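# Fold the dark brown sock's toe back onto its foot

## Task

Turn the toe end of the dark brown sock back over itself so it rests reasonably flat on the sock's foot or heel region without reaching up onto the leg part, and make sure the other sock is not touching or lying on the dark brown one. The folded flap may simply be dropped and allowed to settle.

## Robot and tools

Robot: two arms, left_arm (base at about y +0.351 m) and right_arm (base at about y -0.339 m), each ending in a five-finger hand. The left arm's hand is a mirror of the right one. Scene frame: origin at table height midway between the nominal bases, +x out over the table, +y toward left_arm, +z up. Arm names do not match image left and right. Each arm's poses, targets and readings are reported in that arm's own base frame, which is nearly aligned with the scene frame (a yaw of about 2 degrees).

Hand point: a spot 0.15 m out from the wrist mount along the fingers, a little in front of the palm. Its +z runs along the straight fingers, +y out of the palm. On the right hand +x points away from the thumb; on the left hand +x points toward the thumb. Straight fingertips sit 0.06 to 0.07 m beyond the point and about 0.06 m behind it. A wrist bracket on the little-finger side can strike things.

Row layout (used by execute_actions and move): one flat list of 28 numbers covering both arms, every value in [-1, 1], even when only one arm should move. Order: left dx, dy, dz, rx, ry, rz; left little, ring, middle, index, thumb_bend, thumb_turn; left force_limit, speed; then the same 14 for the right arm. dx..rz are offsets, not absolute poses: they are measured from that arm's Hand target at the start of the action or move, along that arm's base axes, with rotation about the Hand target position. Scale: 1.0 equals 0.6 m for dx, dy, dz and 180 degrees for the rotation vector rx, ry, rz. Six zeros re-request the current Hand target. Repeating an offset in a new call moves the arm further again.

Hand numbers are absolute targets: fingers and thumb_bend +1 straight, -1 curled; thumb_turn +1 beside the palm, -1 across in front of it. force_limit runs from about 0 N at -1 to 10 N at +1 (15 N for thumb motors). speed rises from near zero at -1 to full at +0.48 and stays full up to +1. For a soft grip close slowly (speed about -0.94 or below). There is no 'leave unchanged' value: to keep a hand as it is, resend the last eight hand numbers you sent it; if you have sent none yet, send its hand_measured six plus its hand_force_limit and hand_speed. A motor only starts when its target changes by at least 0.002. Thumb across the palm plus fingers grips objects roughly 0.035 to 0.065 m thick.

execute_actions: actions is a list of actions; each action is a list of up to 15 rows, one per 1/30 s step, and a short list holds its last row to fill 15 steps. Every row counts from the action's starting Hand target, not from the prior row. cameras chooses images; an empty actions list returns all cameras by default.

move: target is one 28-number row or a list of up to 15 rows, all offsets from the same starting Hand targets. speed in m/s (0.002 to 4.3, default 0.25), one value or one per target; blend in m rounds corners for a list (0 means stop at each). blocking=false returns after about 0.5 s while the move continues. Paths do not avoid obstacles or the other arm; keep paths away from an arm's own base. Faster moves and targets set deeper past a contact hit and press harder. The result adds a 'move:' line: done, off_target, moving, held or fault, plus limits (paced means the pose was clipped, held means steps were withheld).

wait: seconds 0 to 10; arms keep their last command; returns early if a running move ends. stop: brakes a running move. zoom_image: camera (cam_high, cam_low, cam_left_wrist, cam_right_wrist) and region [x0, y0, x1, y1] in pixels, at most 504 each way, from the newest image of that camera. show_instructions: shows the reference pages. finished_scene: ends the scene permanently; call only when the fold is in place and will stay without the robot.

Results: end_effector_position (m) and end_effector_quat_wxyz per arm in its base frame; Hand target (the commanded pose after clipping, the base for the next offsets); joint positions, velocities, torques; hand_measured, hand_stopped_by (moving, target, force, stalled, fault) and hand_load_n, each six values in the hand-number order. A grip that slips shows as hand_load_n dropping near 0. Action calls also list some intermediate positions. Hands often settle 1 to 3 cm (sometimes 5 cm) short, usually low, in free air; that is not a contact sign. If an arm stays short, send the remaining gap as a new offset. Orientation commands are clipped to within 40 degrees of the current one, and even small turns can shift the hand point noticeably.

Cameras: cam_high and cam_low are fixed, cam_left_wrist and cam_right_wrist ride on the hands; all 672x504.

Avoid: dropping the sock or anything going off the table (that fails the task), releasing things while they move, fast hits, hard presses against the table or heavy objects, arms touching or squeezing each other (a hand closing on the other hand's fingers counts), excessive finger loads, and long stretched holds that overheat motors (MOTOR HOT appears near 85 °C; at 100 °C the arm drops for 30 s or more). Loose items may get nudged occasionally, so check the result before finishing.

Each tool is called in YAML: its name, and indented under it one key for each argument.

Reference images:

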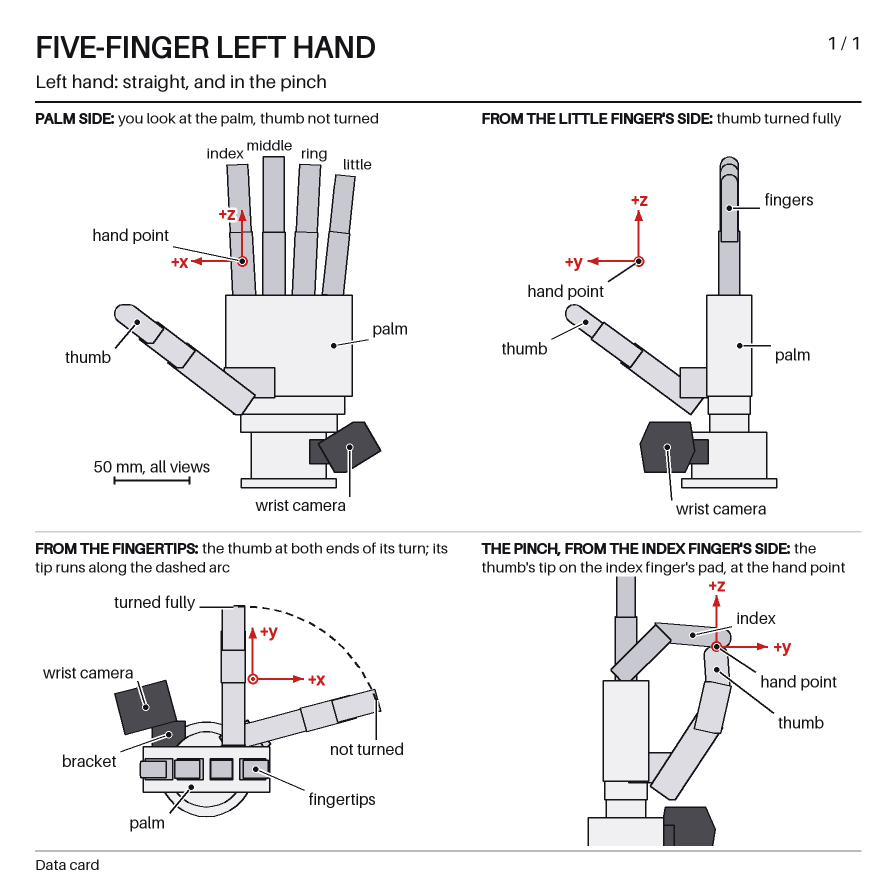

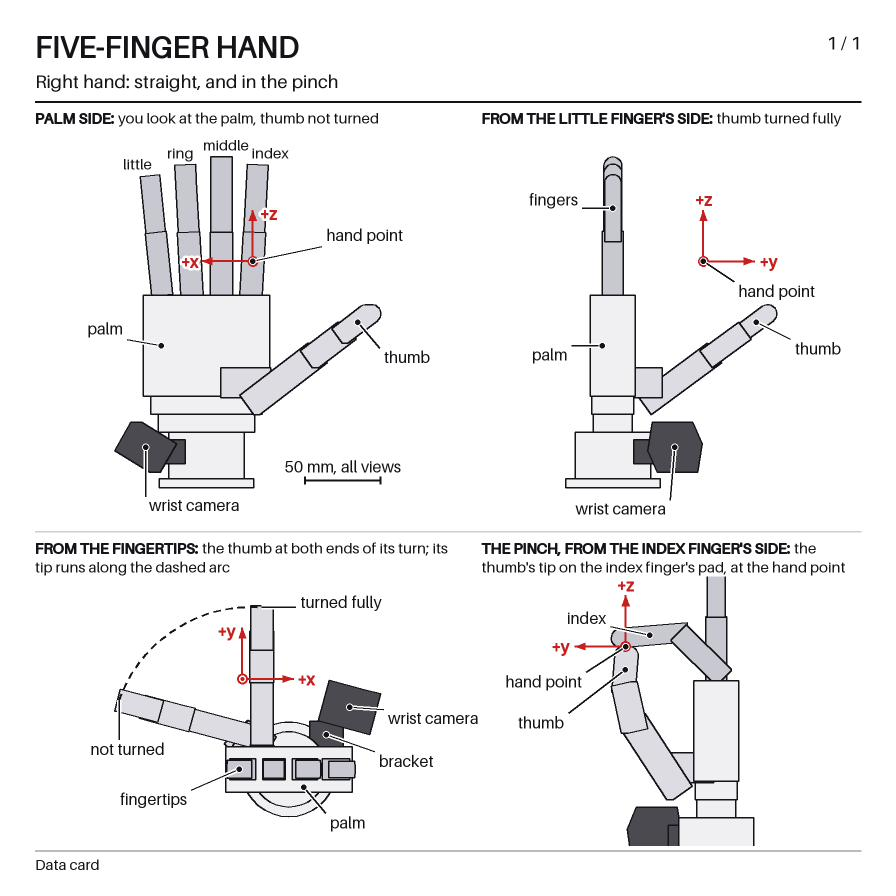

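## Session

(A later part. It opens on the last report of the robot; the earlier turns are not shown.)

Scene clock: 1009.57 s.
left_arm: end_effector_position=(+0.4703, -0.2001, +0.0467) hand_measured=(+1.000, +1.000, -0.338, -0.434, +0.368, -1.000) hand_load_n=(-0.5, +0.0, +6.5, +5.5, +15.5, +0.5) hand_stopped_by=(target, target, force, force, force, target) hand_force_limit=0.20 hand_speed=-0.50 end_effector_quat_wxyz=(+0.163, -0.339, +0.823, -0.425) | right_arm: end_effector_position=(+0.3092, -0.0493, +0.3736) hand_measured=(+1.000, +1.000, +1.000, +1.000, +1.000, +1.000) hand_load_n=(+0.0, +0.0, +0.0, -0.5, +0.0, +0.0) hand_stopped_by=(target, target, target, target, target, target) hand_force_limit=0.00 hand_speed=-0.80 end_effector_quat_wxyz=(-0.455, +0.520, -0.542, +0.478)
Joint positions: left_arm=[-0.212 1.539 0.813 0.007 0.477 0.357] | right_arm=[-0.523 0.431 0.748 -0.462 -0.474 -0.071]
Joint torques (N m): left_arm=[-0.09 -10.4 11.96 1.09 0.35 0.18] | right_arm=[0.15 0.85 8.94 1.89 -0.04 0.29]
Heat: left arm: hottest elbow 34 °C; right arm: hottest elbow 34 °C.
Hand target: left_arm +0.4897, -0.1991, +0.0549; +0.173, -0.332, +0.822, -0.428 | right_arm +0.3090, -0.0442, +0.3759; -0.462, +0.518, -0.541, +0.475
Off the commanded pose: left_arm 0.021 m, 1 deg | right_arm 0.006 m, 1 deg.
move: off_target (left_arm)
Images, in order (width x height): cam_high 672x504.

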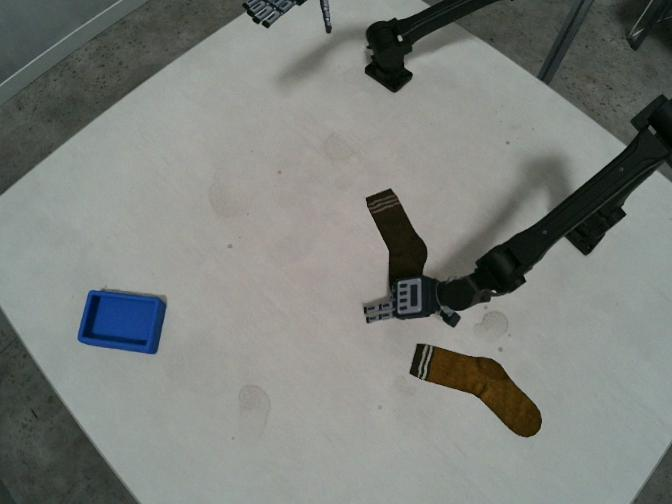

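move:
  target:
    - [-0.0507,-0.0017,0.0335,0.1737,-0.1798,0, 1,1,-0.44,-0.44,0.2,-1,0.2,-0.5, 0,0,0,0,0,0,1,1,1,1,1,1,0,-0.8]
    - [-0.0633,-0.0127,0.025,0.3473,-0.3597,0, 1,1,-0.44,-0.44,0.2,-1,0.2,-0.5, 0,0,0,0,0,0,1,1,1,1,1,1,0,-0.8]
  speed: 0.25
  blend: [0.01,0]
  cameras: ["cam_high","cam_low","cam_left_wrist"]

zoom_image:
  camera: "cam_high"
  region: [340, 180, 500, 340]

zoom_image:
  camera: "cam_low"
  region: [330, 150, 490, 270]

Scene clock: 1024.77 s.
left_arm: end_effector_position=(+0.4553, -0.2056, +0.0742) hand_measured=(+1.000, +1.000, -0.338, -0.434, +0.368, -1.000) hand_load_n=(-0.5, +0.0, +6.0, +6.0, +15.5, +0.5) hand_stopped_by=(target, target, force, force, force, target) hand_force_limit=0.20 hand_speed=-0.50 end_effector_quat_wxyz=(+0.704, +0.059, +0.704, -0.073) | right_arm: end_effector_position=(+0.3092, -0.0493, +0.3736) hand_measured=(+1.000, +1.000, +1.000, +1.000, +1.000, +1.000) hand_load_n=(+0.0, +0.0, +0.0, +0.0, +0.0, +0.0) hand_stopped_by=(target, target, target, target, target, target) hand_force_limit=0.00 hand_speed=-0.80 end_effector_quat_wxyz=(-0.455, +0.520, -0.542, +0.478)
Joint positions: left_arm=[-0.732 1.832 0.476 1.359 -0.546 1.553] | right_arm=[-0.523 0.431 0.748 -0.462 -0.474 -0.071]
Joint torques (N m): left_arm=[-1.96 -9.05 2.86 2.33 -0.17 0.23] | right_arm=[0.21 0.85 8.92 1.88 -0.03 0.29]
Heat: left arm: hottest elbow 35 °C; right arm: hottest elbow 34 °C.
Hand target: left_arm +0.4517, -0.2067, +0.0699; +0.704, +0.068, +0.704, -0.068 | right_arm +0.3090, -0.0442, +0.3759; -0.462, +0.518, -0.541, +0.475
Off the commanded pose: left_arm 0.006 m, 1 deg | right_arm 0.006 m, 1 deg.
move: done
camera_calibration:
cam_left_wrist: T_world_to_cam=[[-0.189488, -0.964852, -0.182083, -0.102025], [-0.489219, 0.253559, -0.834489, 0.334716], [0.851328, -0.0690477, -0.520071, -0.249308], [0, 0, 0, 1]] pos_world=[0.35666, -0.200524, 0.131082]
Images, in order (width x height): cam_high 672x504, cam_low 672x504, cam_left_wrist 672x504.

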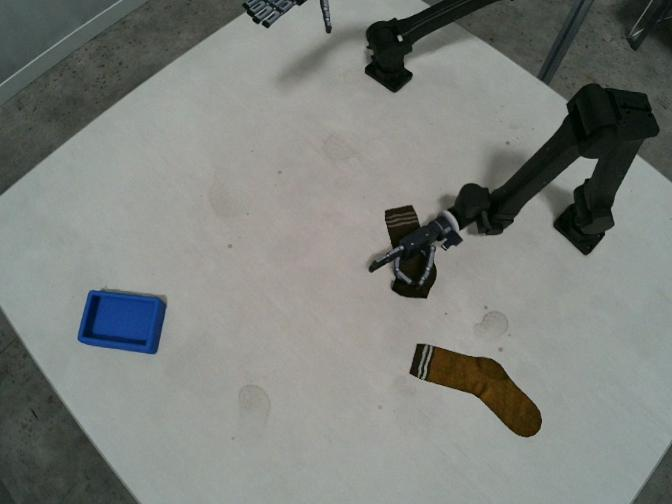

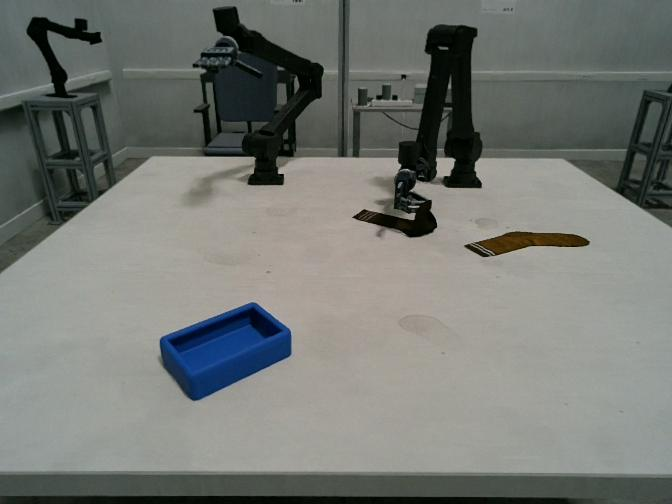

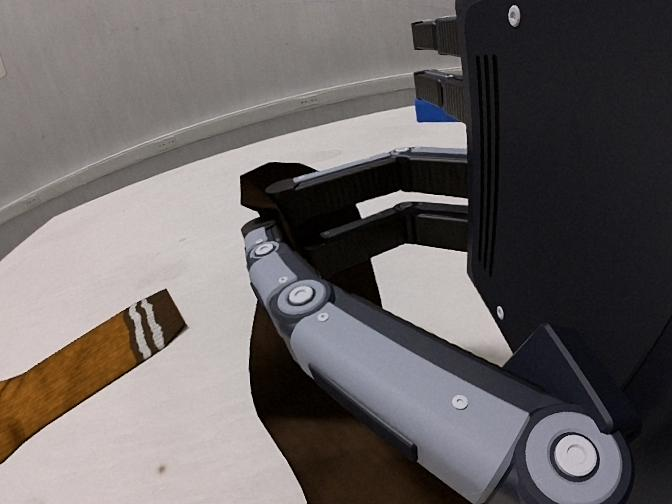

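Scaled by 3.150.

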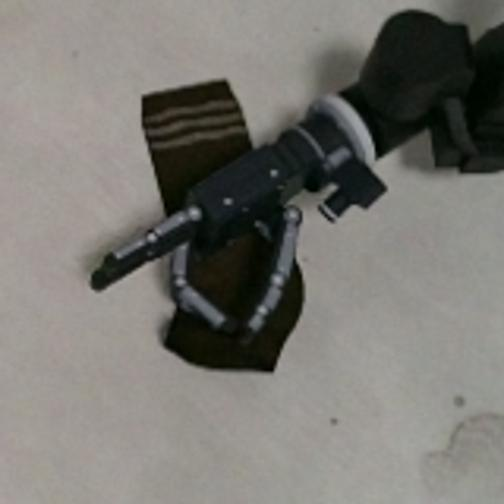

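Scaled by 3.150.

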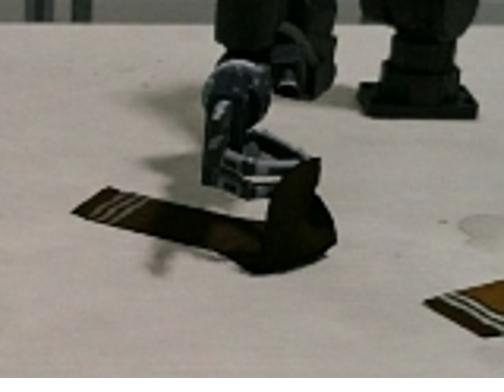

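move:
  target:
    - [0.045,0.0265,-0.05,0,0,0, 1,1,-0.44,-0.44,0.2,-1,0.2,-0.5, 0,0,0,0,0,0,1,1,1,1,1,1,0,-0.8]
  speed: 0.06
  cameras: ["cam_high","cam_low","cam_left_wrist"]

zoom_image:
  camera: "cam_high"
  region: [340, 180, 500, 340]

zoom_image:
  camera: "cam_low"
  region: [330, 150, 490, 270]

Scene clock: 1036.57 s.
left_arm: end_effector_position=(+0.4721, -0.1903, +0.0398) hand_measured=(+1.000, +1.000, -0.338, -0.434, +0.368, -1.000) hand_load_n=(+0.5, +0.0, +6.0, +5.5, +15.5, +0.5) hand_stopped_by=(target, target, force, force, force, target) hand_force_limit=0.20 hand_speed=-0.50 end_effector_quat_wxyz=(+0.699, +0.067, +0.709, -0.071) | right_arm: end_effector_position=(+0.3092, -0.0493, +0.3736) hand_measured=(+1.000, +1.000, +1.000, +1.000, +1.000, +1.000) hand_load_n=(+0.0, +0.0, +0.0, +0.0, +0.0, +0.0) hand_stopped_by=(target, target, target, target, target, target) hand_force_limit=0.00 hand_speed=-0.80 end_effector_quat_wxyz=(-0.455, +0.520, -0.542, +0.478)
Joint positions: left_arm=[-0.662 1.961 0.496 1.449 -0.466 1.556] | right_arm=[-0.523 0.431 0.748 -0.462 -0.474 -0.071]
Joint torques (N m): left_arm=[0.09 -9.58 4.18 2.45 0.09 0.21] | right_arm=[0.21 0.85 8.92 1.89 -0.03 0.29]
Heat: left arm: hottest elbow 34 °C; right arm: hottest elbow 34 °C.
Hand target: left_arm +0.4788, -0.1909, +0.0399; +0.704, +0.068, +0.704, -0.068 | right_arm +0.3090, -0.0442, +0.3759; -0.462, +0.518, -0.541, +0.475
Off the commanded pose: left_arm 0.007 m, 1 deg | right_arm 0.006 m, 1 deg.
move: done
camera_calibration:
cam_left_wrist: T_world_to_cam=[[-0.201751, -0.960152, -0.193401, -0.0832218], [-0.498278, 0.270616, -0.823703, 0.317521], [0.843218, -0.0698155, -0.53302, -0.276342], [0, 0, 0, 1]] pos_world=[0.37444, -0.185125, 0.098152]
Images, in order (width x height): cam_high 672x504, cam_low 672x504, cam_left_wrist 672x504.

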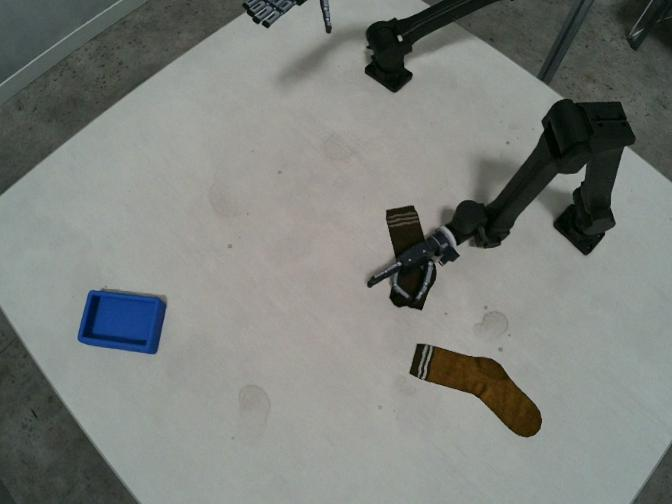

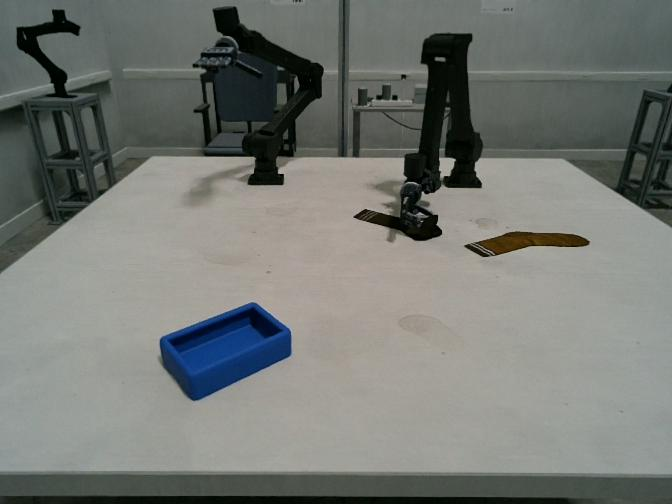

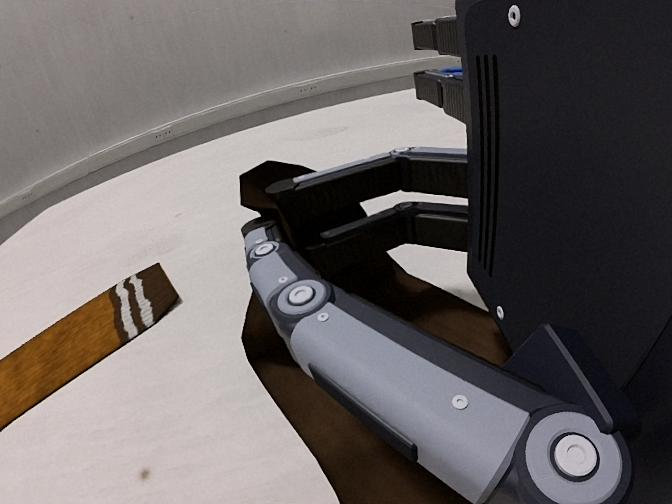

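Scaled by 3.150.

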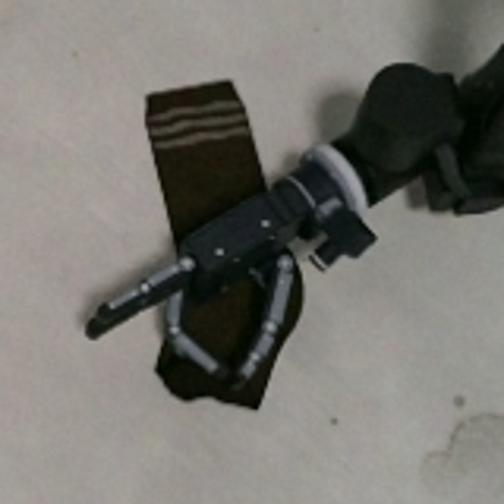

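Scaled by 3.150.

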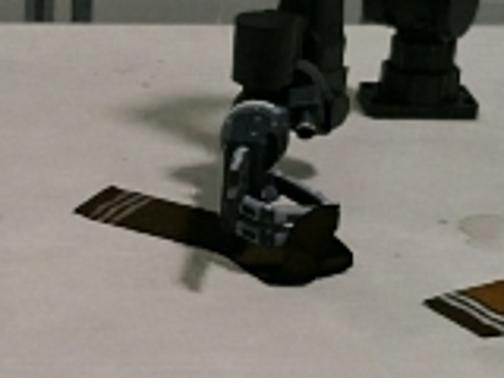

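move:
  target:
    - [-0.06,-0.045,0.005,0,0,0, 1,1,-0.44,-0.44,0.2,-1,0.2,-0.5, 0,0,0,0,0,0,1,1,1,1,1,1,0,-0.8]
  speed: 0.08
  cameras: ["cam_high","cam_low","cam_left_wrist"]

zoom_image:
  camera: "cam_high"
  region: [340, 180, 500, 340]

zoom_image:
  camera: "cam_low"
  region: [330, 150, 490, 270]

Scene clock: 1041.00 s.
left_arm: end_effector_position=(+0.4462, -0.2191, +0.0422) hand_measured=(+1.000, +1.000, -0.338, -0.434, +0.368, -1.000) hand_load_n=(-0.5, +0.0, +6.0, +5.5, +15.5, +0.5) hand_stopped_by=(target, target, force, force, force, target) hand_force_limit=0.20 hand_speed=-0.50 end_effector_quat_wxyz=(+0.702, +0.063, +0.706, -0.071) | right_arm: end_effector_position=(+0.3092, -0.0493, +0.3736) hand_measured=(+1.000, +1.000, +1.000, +1.000, +1.000, +1.000) hand_load_n=(+0.0, -0.5, +0.0, +0.0, +0.0, -0.5) hand_stopped_by=(target, target, target, target, target, target) hand_force_limit=0.00 hand_speed=-0.80 end_effector_quat_wxyz=(-0.455, +0.520, -0.542, +0.478)
Joint positions: left_arm=[-0.777 1.961 0.496 1.46 -0.587 1.556] | right_arm=[-0.523 0.431 0.748 -0.462 -0.474 -0.071]
Joint torques (N m): left_arm=[-1.2 -10.29 1.68 2.18 -0.19 0.14] | right_arm=[0.21 0.85 8.92 1.88 -0.04 0.29]
Heat: left arm: hottest elbow 34 °C; right arm: hottest elbow 34 °C.
Hand target: left_arm +0.4428, -0.2179, +0.0430; +0.704, +0.068, +0.704, -0.068 | right_arm +0.3090, -0.0442, +0.3759; -0.462, +0.518, -0.541, +0.475
Off the commanded pose: left_arm 0.004 m, 1 deg | right_arm 0.006 m, 1 deg.
move: done
camera_calibration:
cam_left_wrist: T_world_to_cam=[[-0.194918, -0.962345, -0.189472, -0.119354], [-0.492653, 0.263101, -0.8295, 0.310429], [0.848116, -0.0683411, -0.525385, -0.257373], [0, 0, 0, 1]] pos_world=[0.347951, -0.214123, 0.0996669]
Images, in order (width x height): cam_high 672x504, cam_low 672x504, cam_left_wrist 672x504.

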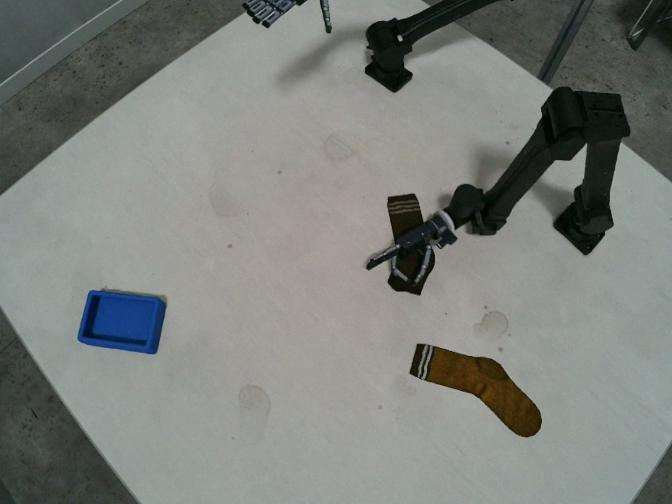

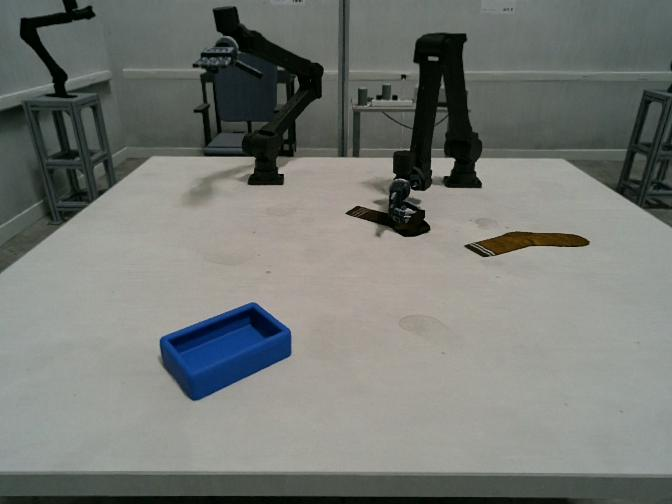

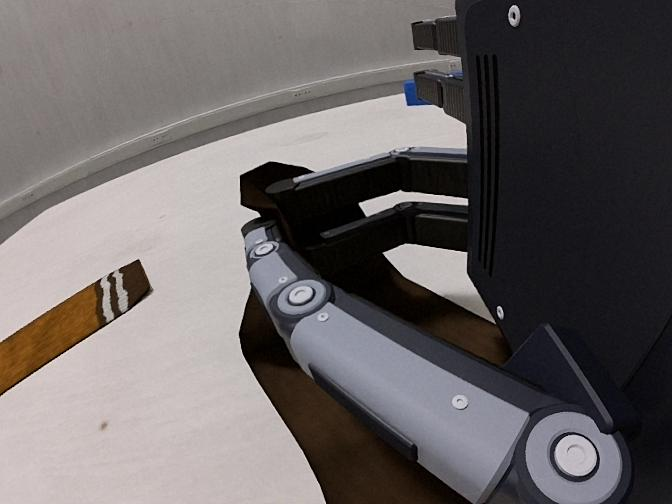

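Scaled by 3.150.

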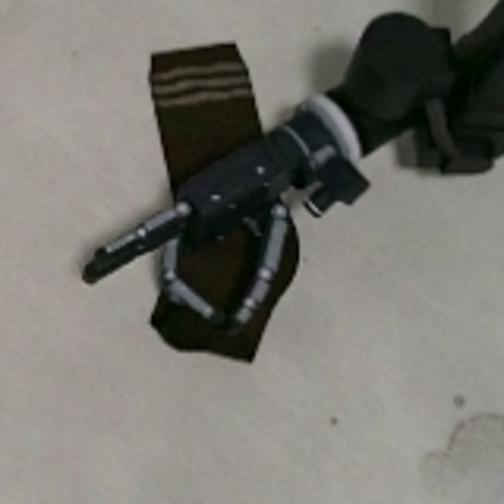

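Scaled by 3.150.

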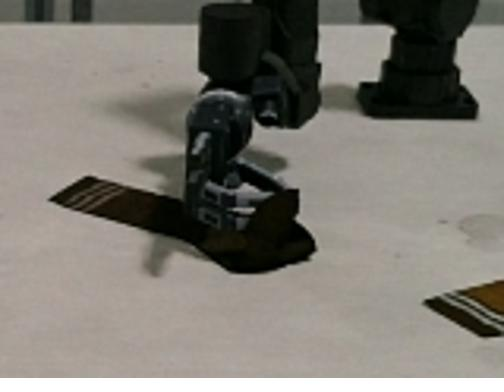

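move:
  target:
    - [0,0,0,0,0,0, 1,1,-0.44,-0.44,0.2,-1,0.2,-0.5, -0.04,0.45,-0.15,-0.0613,0.1481,0.2666, 0,0,0,0,-0.5,-1,0.2,0]
    - [0,0,0,0,0,0, 1,1,-0.44,-0.44,0.2,-1,0.2,-0.5, -0.0533,0.617,-0.36,-0.0613,0.1481,0.2666, 0,0,0,0,-0.5,-1,0.2,0]
  speed: 0.2
  blend: [0.03,0]
  cameras: ["all"]

Scene clock: 1072.97 s.
left_arm: end_effector_position=(+0.4462, -0.2191, +0.0422) hand_measured=(+1.000, +1.000, -0.338, -0.434, +0.368, -1.000) hand_load_n=(+0.0, +0.0, +6.5, +5.5, +15.5, +0.5) hand_stopped_by=(target, target, force, force, force, target) hand_force_limit=0.20 hand_speed=-0.50 end_effector_quat_wxyz=(+0.702, +0.063, +0.706, -0.071) | right_arm: end_effector_position=(+0.2753, +0.3183, +0.1522) hand_measured=(+0.000, +0.000, +0.000, +0.000, -0.500, -1.000) hand_load_n=(+0.0, +0.0, +0.0, +0.0, +0.0, +0.0) hand_stopped_by=(target, target, target, target, target, target) hand_force_limit=0.20 hand_speed=0.00 end_effector_quat_wxyz=(-0.416, +0.832, -0.328, +0.166)
Joint positions: left_arm=[-0.777 1.961 0.496 1.46 -0.587 1.556] | right_arm=[0.774 1.022 0.68 -0.301 -0.033 -0.029]
Joint torques (N m): left_arm=[-1.44 -11.05 1.94 2.33 -0.19 0.21] | right_arm=[-0.09 -5.25 9.03 2.65 0.01 0.29]
Heat: left arm: hottest elbow 33 °C; right arm: hottest elbow 35 °C.
Hand target: left_arm +0.4428, -0.2179, +0.0430; +0.704, +0.068, +0.704, -0.068 | right_arm +0.2770, +0.3260, +0.1599; -0.430, +0.824, -0.328, +0.168
Off the commanded pose: left_arm 0.004 m, 1 deg | right_arm 0.011 m, 2 deg.
move: off_target (right_arm)
camera_calibration:
cam_left_wrist: T_world_to_cam=[[-0.194918, -0.962345, -0.189472, -0.119354], [-0.492653, 0.263101, -0.8295, 0.310429], [0.848116, -0.0683411, -0.525385, -0.257373], [0, 0, 0, 1]] pos_world=[0.347951, -0.214123, 0.0996669]
cam_right_wrist: T_world_to_cam=[[-0.190528, -0.576153, -0.794825, 0.357276], [-0.981252, 0.135729, 0.136828, 0.202711], [0.0290472, 0.805994, -0.591211, -0.0579144], [0, 0, 0, 1]] pos_world=[0.268664, 0.22501, 0.221996]

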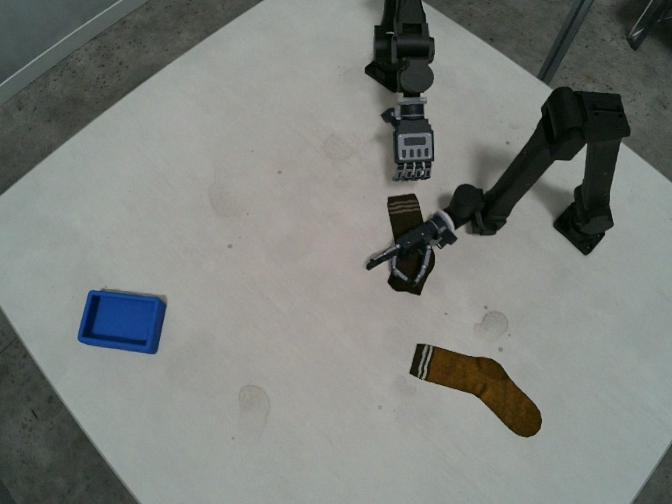

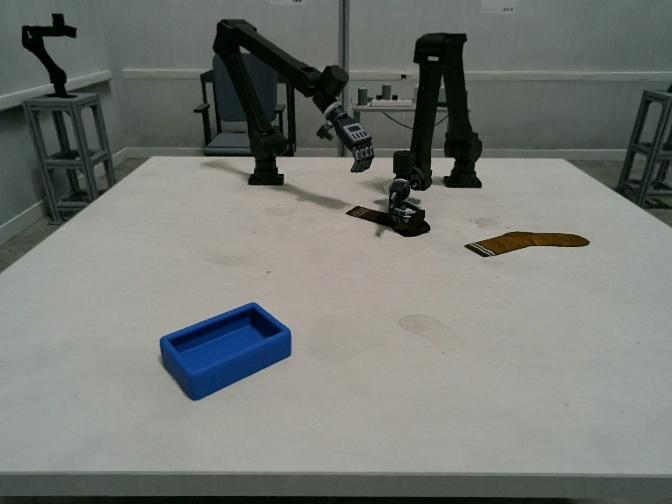

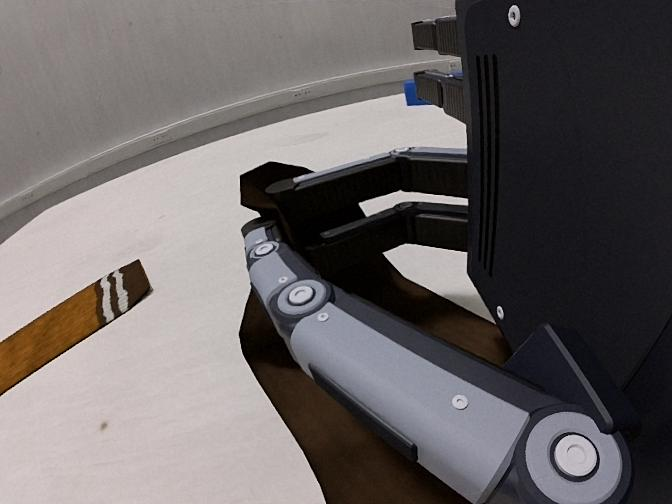

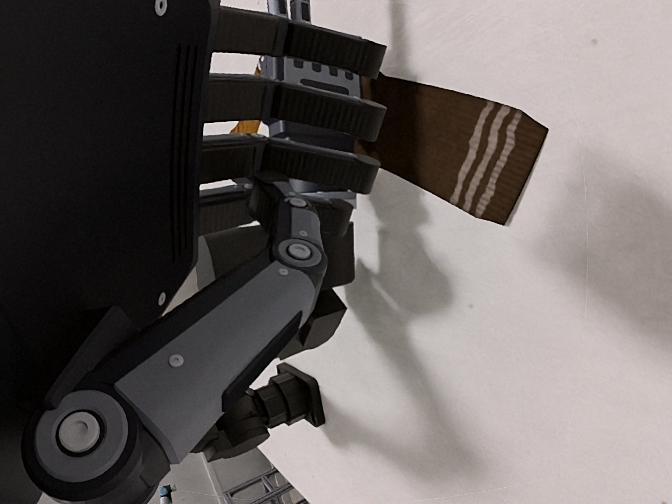

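move:
  target:
    - [0,0,0,0,0,0, 1,1,-0.44,-0.44,0.2,-1,0.2,-0.5, 0.0395,-0.0348,-0.03,0,0,-0.2333, 0,0,0,0,-0.5,-1,0.2,0]
    - [0,0,0,0,0,0, 1,1,-0.44,-0.44,0.2,-1,0.2,-0.5, 0.0395,-0.0348,-0.167,0,0,-0.2333, 0,0,0,0,-0.5,-1,0.2,0]
  speed: [0.2,0.1]
  blend: [0.01,0]
  cameras: ["cam_high","cam_low","cam_right_wrist"]

zoom_image:
  camera: "cam_high"
  region: [330, 130, 490, 310]

Scene clock: 1096.70 s.
left_arm: end_effector_position=(+0.4462, -0.2191, +0.0422) hand_measured=(+1.000, +1.000, -0.338, -0.434, +0.368, -1.000) hand_load_n=(+0.0, +0.0, +6.0, +5.5, +15.5, +0.5) hand_stopped_by=(target, target, force, force, force, target) hand_force_limit=0.20 hand_speed=-0.50 end_effector_quat_wxyz=(+0.702, +0.063, +0.706, -0.071) | right_arm: end_effector_position=(+0.3014, +0.2958, +0.0564) hand_measured=(+0.000, +0.000, +0.000, +0.000, -0.500, -1.000) hand_load_n=(+0.0, +0.0, +0.0, +0.0, +0.0, +0.0) hand_stopped_by=(target, target, target, target, target, target) hand_force_limit=0.20 hand_speed=0.00 end_effector_quat_wxyz=(-0.328, +0.657, -0.601, +0.315)
Joint positions: left_arm=[-0.777 1.961 0.496 1.46 -0.587 1.556] | right_arm=[0.959 1.251 0.586 -0.193 0.684 0.607]
Joint torques (N m): left_arm=[-1.55 -10.52 1.83 2.3 -0.18 0.2] | right_arm=[0.26 -6.24 7.25 2.15 0.44 0.27]
Heat: left arm: hottest elbow 32 °C; right arm: hottest elbow 35 °C.
Hand target: left_arm +0.4428, -0.2179, +0.0430; +0.704, +0.068, +0.704, -0.068 | right_arm +0.3008, +0.3053, +0.0598; -0.342, +0.652, -0.602, +0.311
Off the commanded pose: left_arm 0.004 m, 1 deg | right_arm 0.010 m, 2 deg.
move: done
camera_calibration:
cam_right_wrist: T_world_to_cam=[[-0.515739, -0.309578, -0.798858, 0.292627], [-0.635576, 0.763509, 0.114446, -0.0441382], [0.574506, 0.566759, -0.590531, -0.190861], [0, 0, 0, 1]] pos_world=[0.232517, 0.232463, 0.126109]
Images, in order (width x height): cam_high 672x504, cam_low 672x504, cam_right_wrist 672x504.

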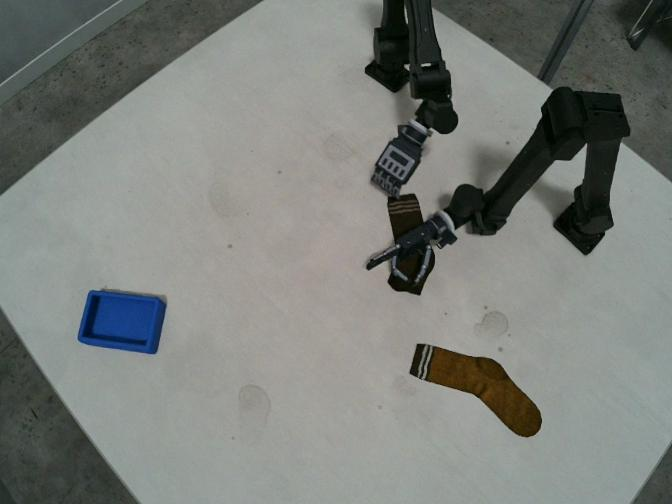

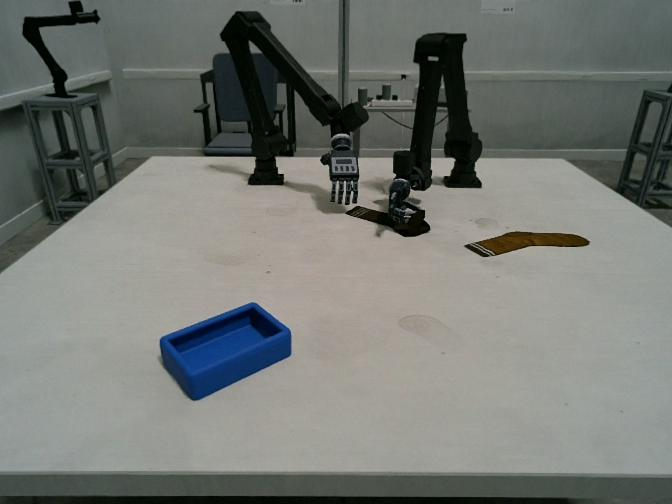

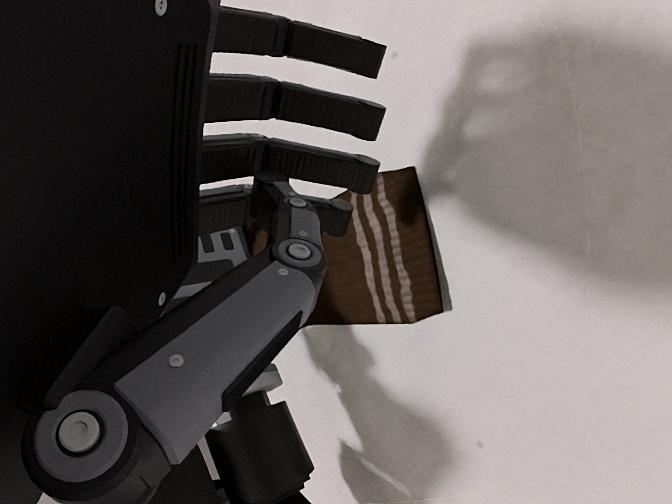

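Scaled by 2.800.

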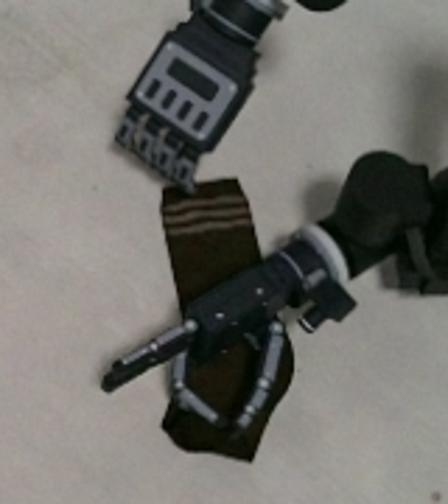

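move:
  target:
    - [0,0,0,0,0,0, 1,1,-0.44,-0.44,0.2,-1,0.2,-0.5, -0.008,0.011,-0.045,0,0,0, 0,0,0,0,-0.5,-1,0.2,0]
    - [0,0,0,0,0,0, 1,1,-0.44,-0.44,0.2,-1,0.2,-0.5, -0.008,0.011,-0.09,0,0,0, 0,0,0,0,-0.5,-1,0.2,0]
  speed: 0.06
  blend: [0.005,0]
  cameras: ["cam_high","cam_low","cam_right_wrist"]

zoom_image:
  camera: "cam_high"
  region: [330, 130, 490, 310]

Scene clock: 1116.57 s.
left_arm: end_effector_position=(+0.4462, -0.2190, +0.0422) hand_measured=(+1.000, +1.000, -0.338, -0.434, +0.368, -1.000) hand_load_n=(+0.0, +0.0, +6.0, +6.0, +15.5, +1.0) hand_stopped_by=(target, target, force, force, force, target) hand_force_limit=0.20 hand_speed=-0.50 end_effector_quat_wxyz=(+0.702, +0.063, +0.706, -0.071) | right_arm: end_effector_position=(+0.3087, +0.3160, +0.0286) hand_measured=(+0.000, +0.000, +0.000, +0.000, -0.500, -1.000) hand_load_n=(+0.0, +0.0, -2.0, +0.0, +0.0, +0.0) hand_stopped_by=(target, target, target, target, target, target) hand_force_limit=0.20 hand_speed=0.00 end_effector_quat_wxyz=(-0.359, +0.637, -0.604, +0.315)
Joint positions: left_arm=[-0.777 1.961 0.496 1.46 -0.587 1.556] | right_arm=[0.983 1.37 0.554 0.016 0.712 0.631]
Joint torques (N m): left_arm=[-1.67 -10.46 1.8 2.37 -0.13 0.15] | right_arm=[0.26 -4.42 4.57 1.37 -0.05 0.26]
Motor temperatures (°C): left_arm=[23 27 31 27 26 24] | right_arm=[22 26 35 27 24 26]
Heat: left arm: hottest elbow 31 °C; right arm: hottest elbow 35 °C.
Hand target: left_arm +0.4428, -0.2179, +0.0430; +0.704, +0.068, +0.704, -0.068 | right_arm +0.2960, +0.3118, +0.0058; -0.342, +0.652, -0.602, +0.311
Off the commanded pose: left_arm 0.004 m, 1 deg | right_arm 0.026 m, 3 deg.
move: off_target (right_arm)
camera_calibration:
cam_right_wrist: T_world_to_cam=[[-0.478849, -0.259331, -0.83872, 0.254259], [-0.634681, 0.762325, 0.126648, -0.0520157], [0.606534, 0.592965, -0.529631, -0.242807], [0, 0, 0, 1]] pos_world=[0.236009, 0.249566, 0.0912421]
Images, in order (width x height): cam_high 672x504, cam_low 672x504, cam_right_wrist 672x504.

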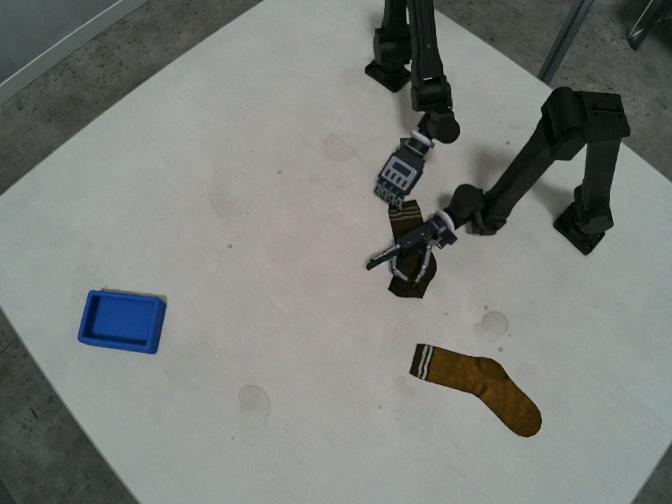

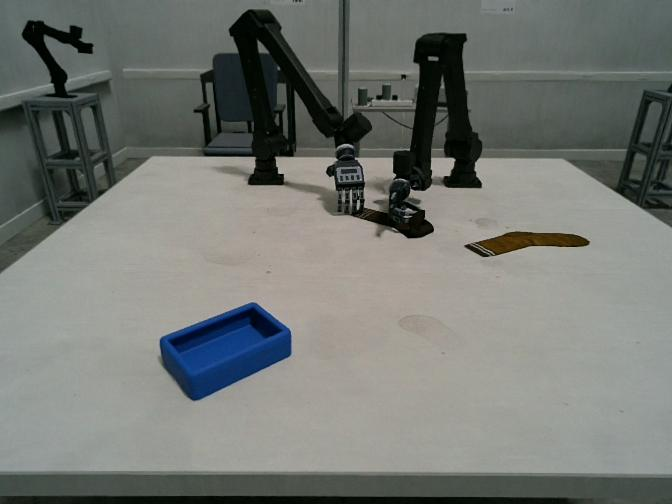

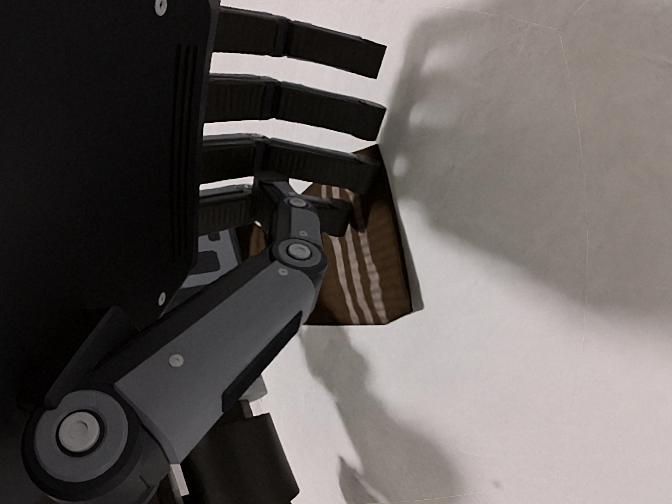

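Scaled by 2.800.

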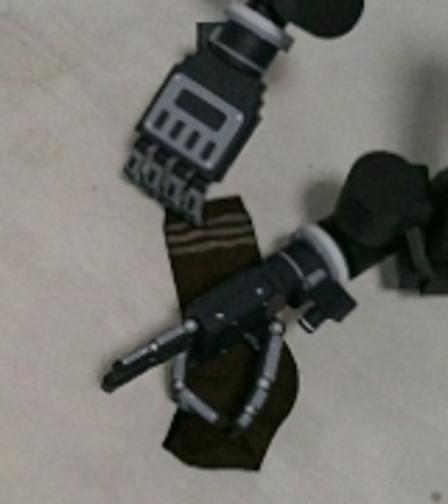

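move:
  target:
    - [-0.05,-0.0375,0.0,0,0,0, 1,1,-0.44,-0.44,0.2,-1,0.2,-0.5, -0.005,-0.004,-0.015,0,0,0, 0,0,0,0,-0.5,-1,0.2,0]
  speed: 0.05
  cameras: ["cam_high","cam_low","cam_left_wrist"]

zoom_image:
  camera: "cam_high"
  region: [330, 130, 490, 310]

zoom_image:
  camera: "cam_low"
  region: [310, 130, 470, 260]

Scene clock: 1123.70 s.
left_arm: end_effector_position=(+0.4160, -0.2404, +0.0412) hand_measured=(+1.000, +1.000, -0.338, -0.434, +0.368, -1.000) hand_load_n=(-0.5, +0.0, +6.5, +6.0, +15.5, +1.0) hand_stopped_by=(target, target, force, force, force, target) hand_force_limit=0.20 hand_speed=-0.50 end_effector_quat_wxyz=(+0.701, +0.063, +0.707, -0.069) | right_arm: end_effector_position=(+0.3098, +0.3171, +0.0279) hand_measured=(+0.000, +0.000, +0.000, +0.000, -0.500, -1.000) hand_load_n=(+0.0, +0.0, -3.0, +0.0, +0.0, +0.0) hand_stopped_by=(target, target, target, target, target, target) hand_force_limit=0.20 hand_speed=0.00 end_effector_quat_wxyz=(-0.369, +0.630, -0.606, +0.315)
Joint positions: left_arm=[-0.886 1.961 0.485 1.467 -0.697 1.556] | right_arm=[0.985 1.376 0.541 0.056 0.718 0.635]
Joint torques (N m): left_arm=[-0.62 -10.58 1.77 2.33 -0.14 0.22] | right_arm=[0.38 -3.6 3.99 0.98 -0.19 0.24]
Heat: left arm: hottest elbow 31 °C; right arm: hottest elbow 35 °C.
Hand target: left_arm +0.4128, -0.2403, +0.0429; +0.704, +0.068, +0.704, -0.068 | right_arm +0.2929, +0.3094, -0.0033; -0.342, +0.652, -0.602, +0.311
Off the commanded pose: left_arm 0.004 m, 1 deg | right_arm 0.036 m, 4 deg.
move: off_target (right_arm)
camera_calibration:
cam_left_wrist: T_world_to_cam=[[-0.193113, -0.962197, -0.192052, -0.146536], [-0.494709, 0.26452, -0.827824, 0.301464], [0.847331, -0.0648539, -0.52709, -0.232511], [0, 0, 0, 1]] pos_world=[0.317853, -0.235819, 0.0988619]
Images, in order (width x height): cam_high 672x504, cam_low 672x504, cam_left_wrist 672x504.

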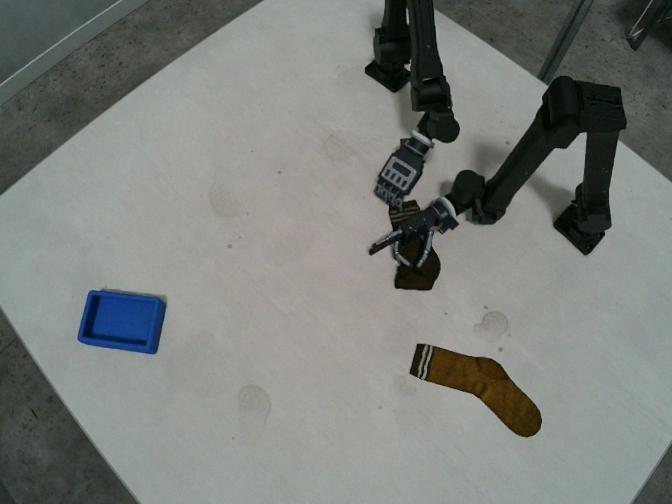

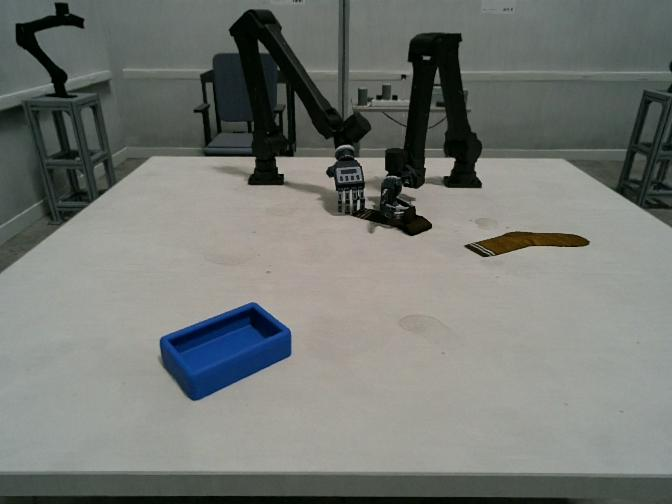

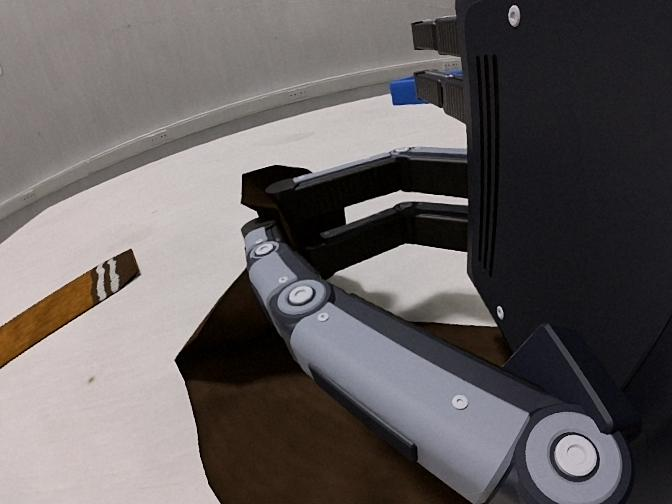

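Scaled by 2.800.

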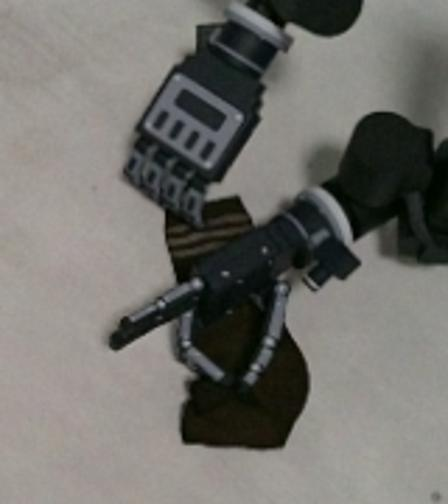

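Scaled by 3.150.

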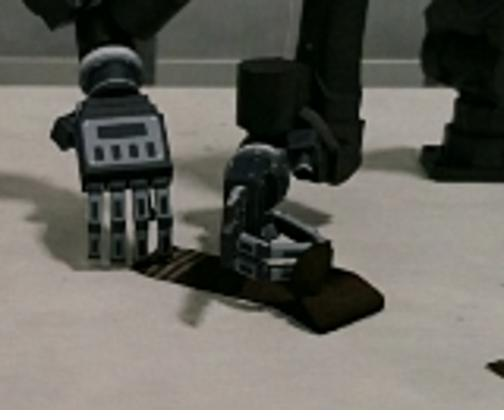

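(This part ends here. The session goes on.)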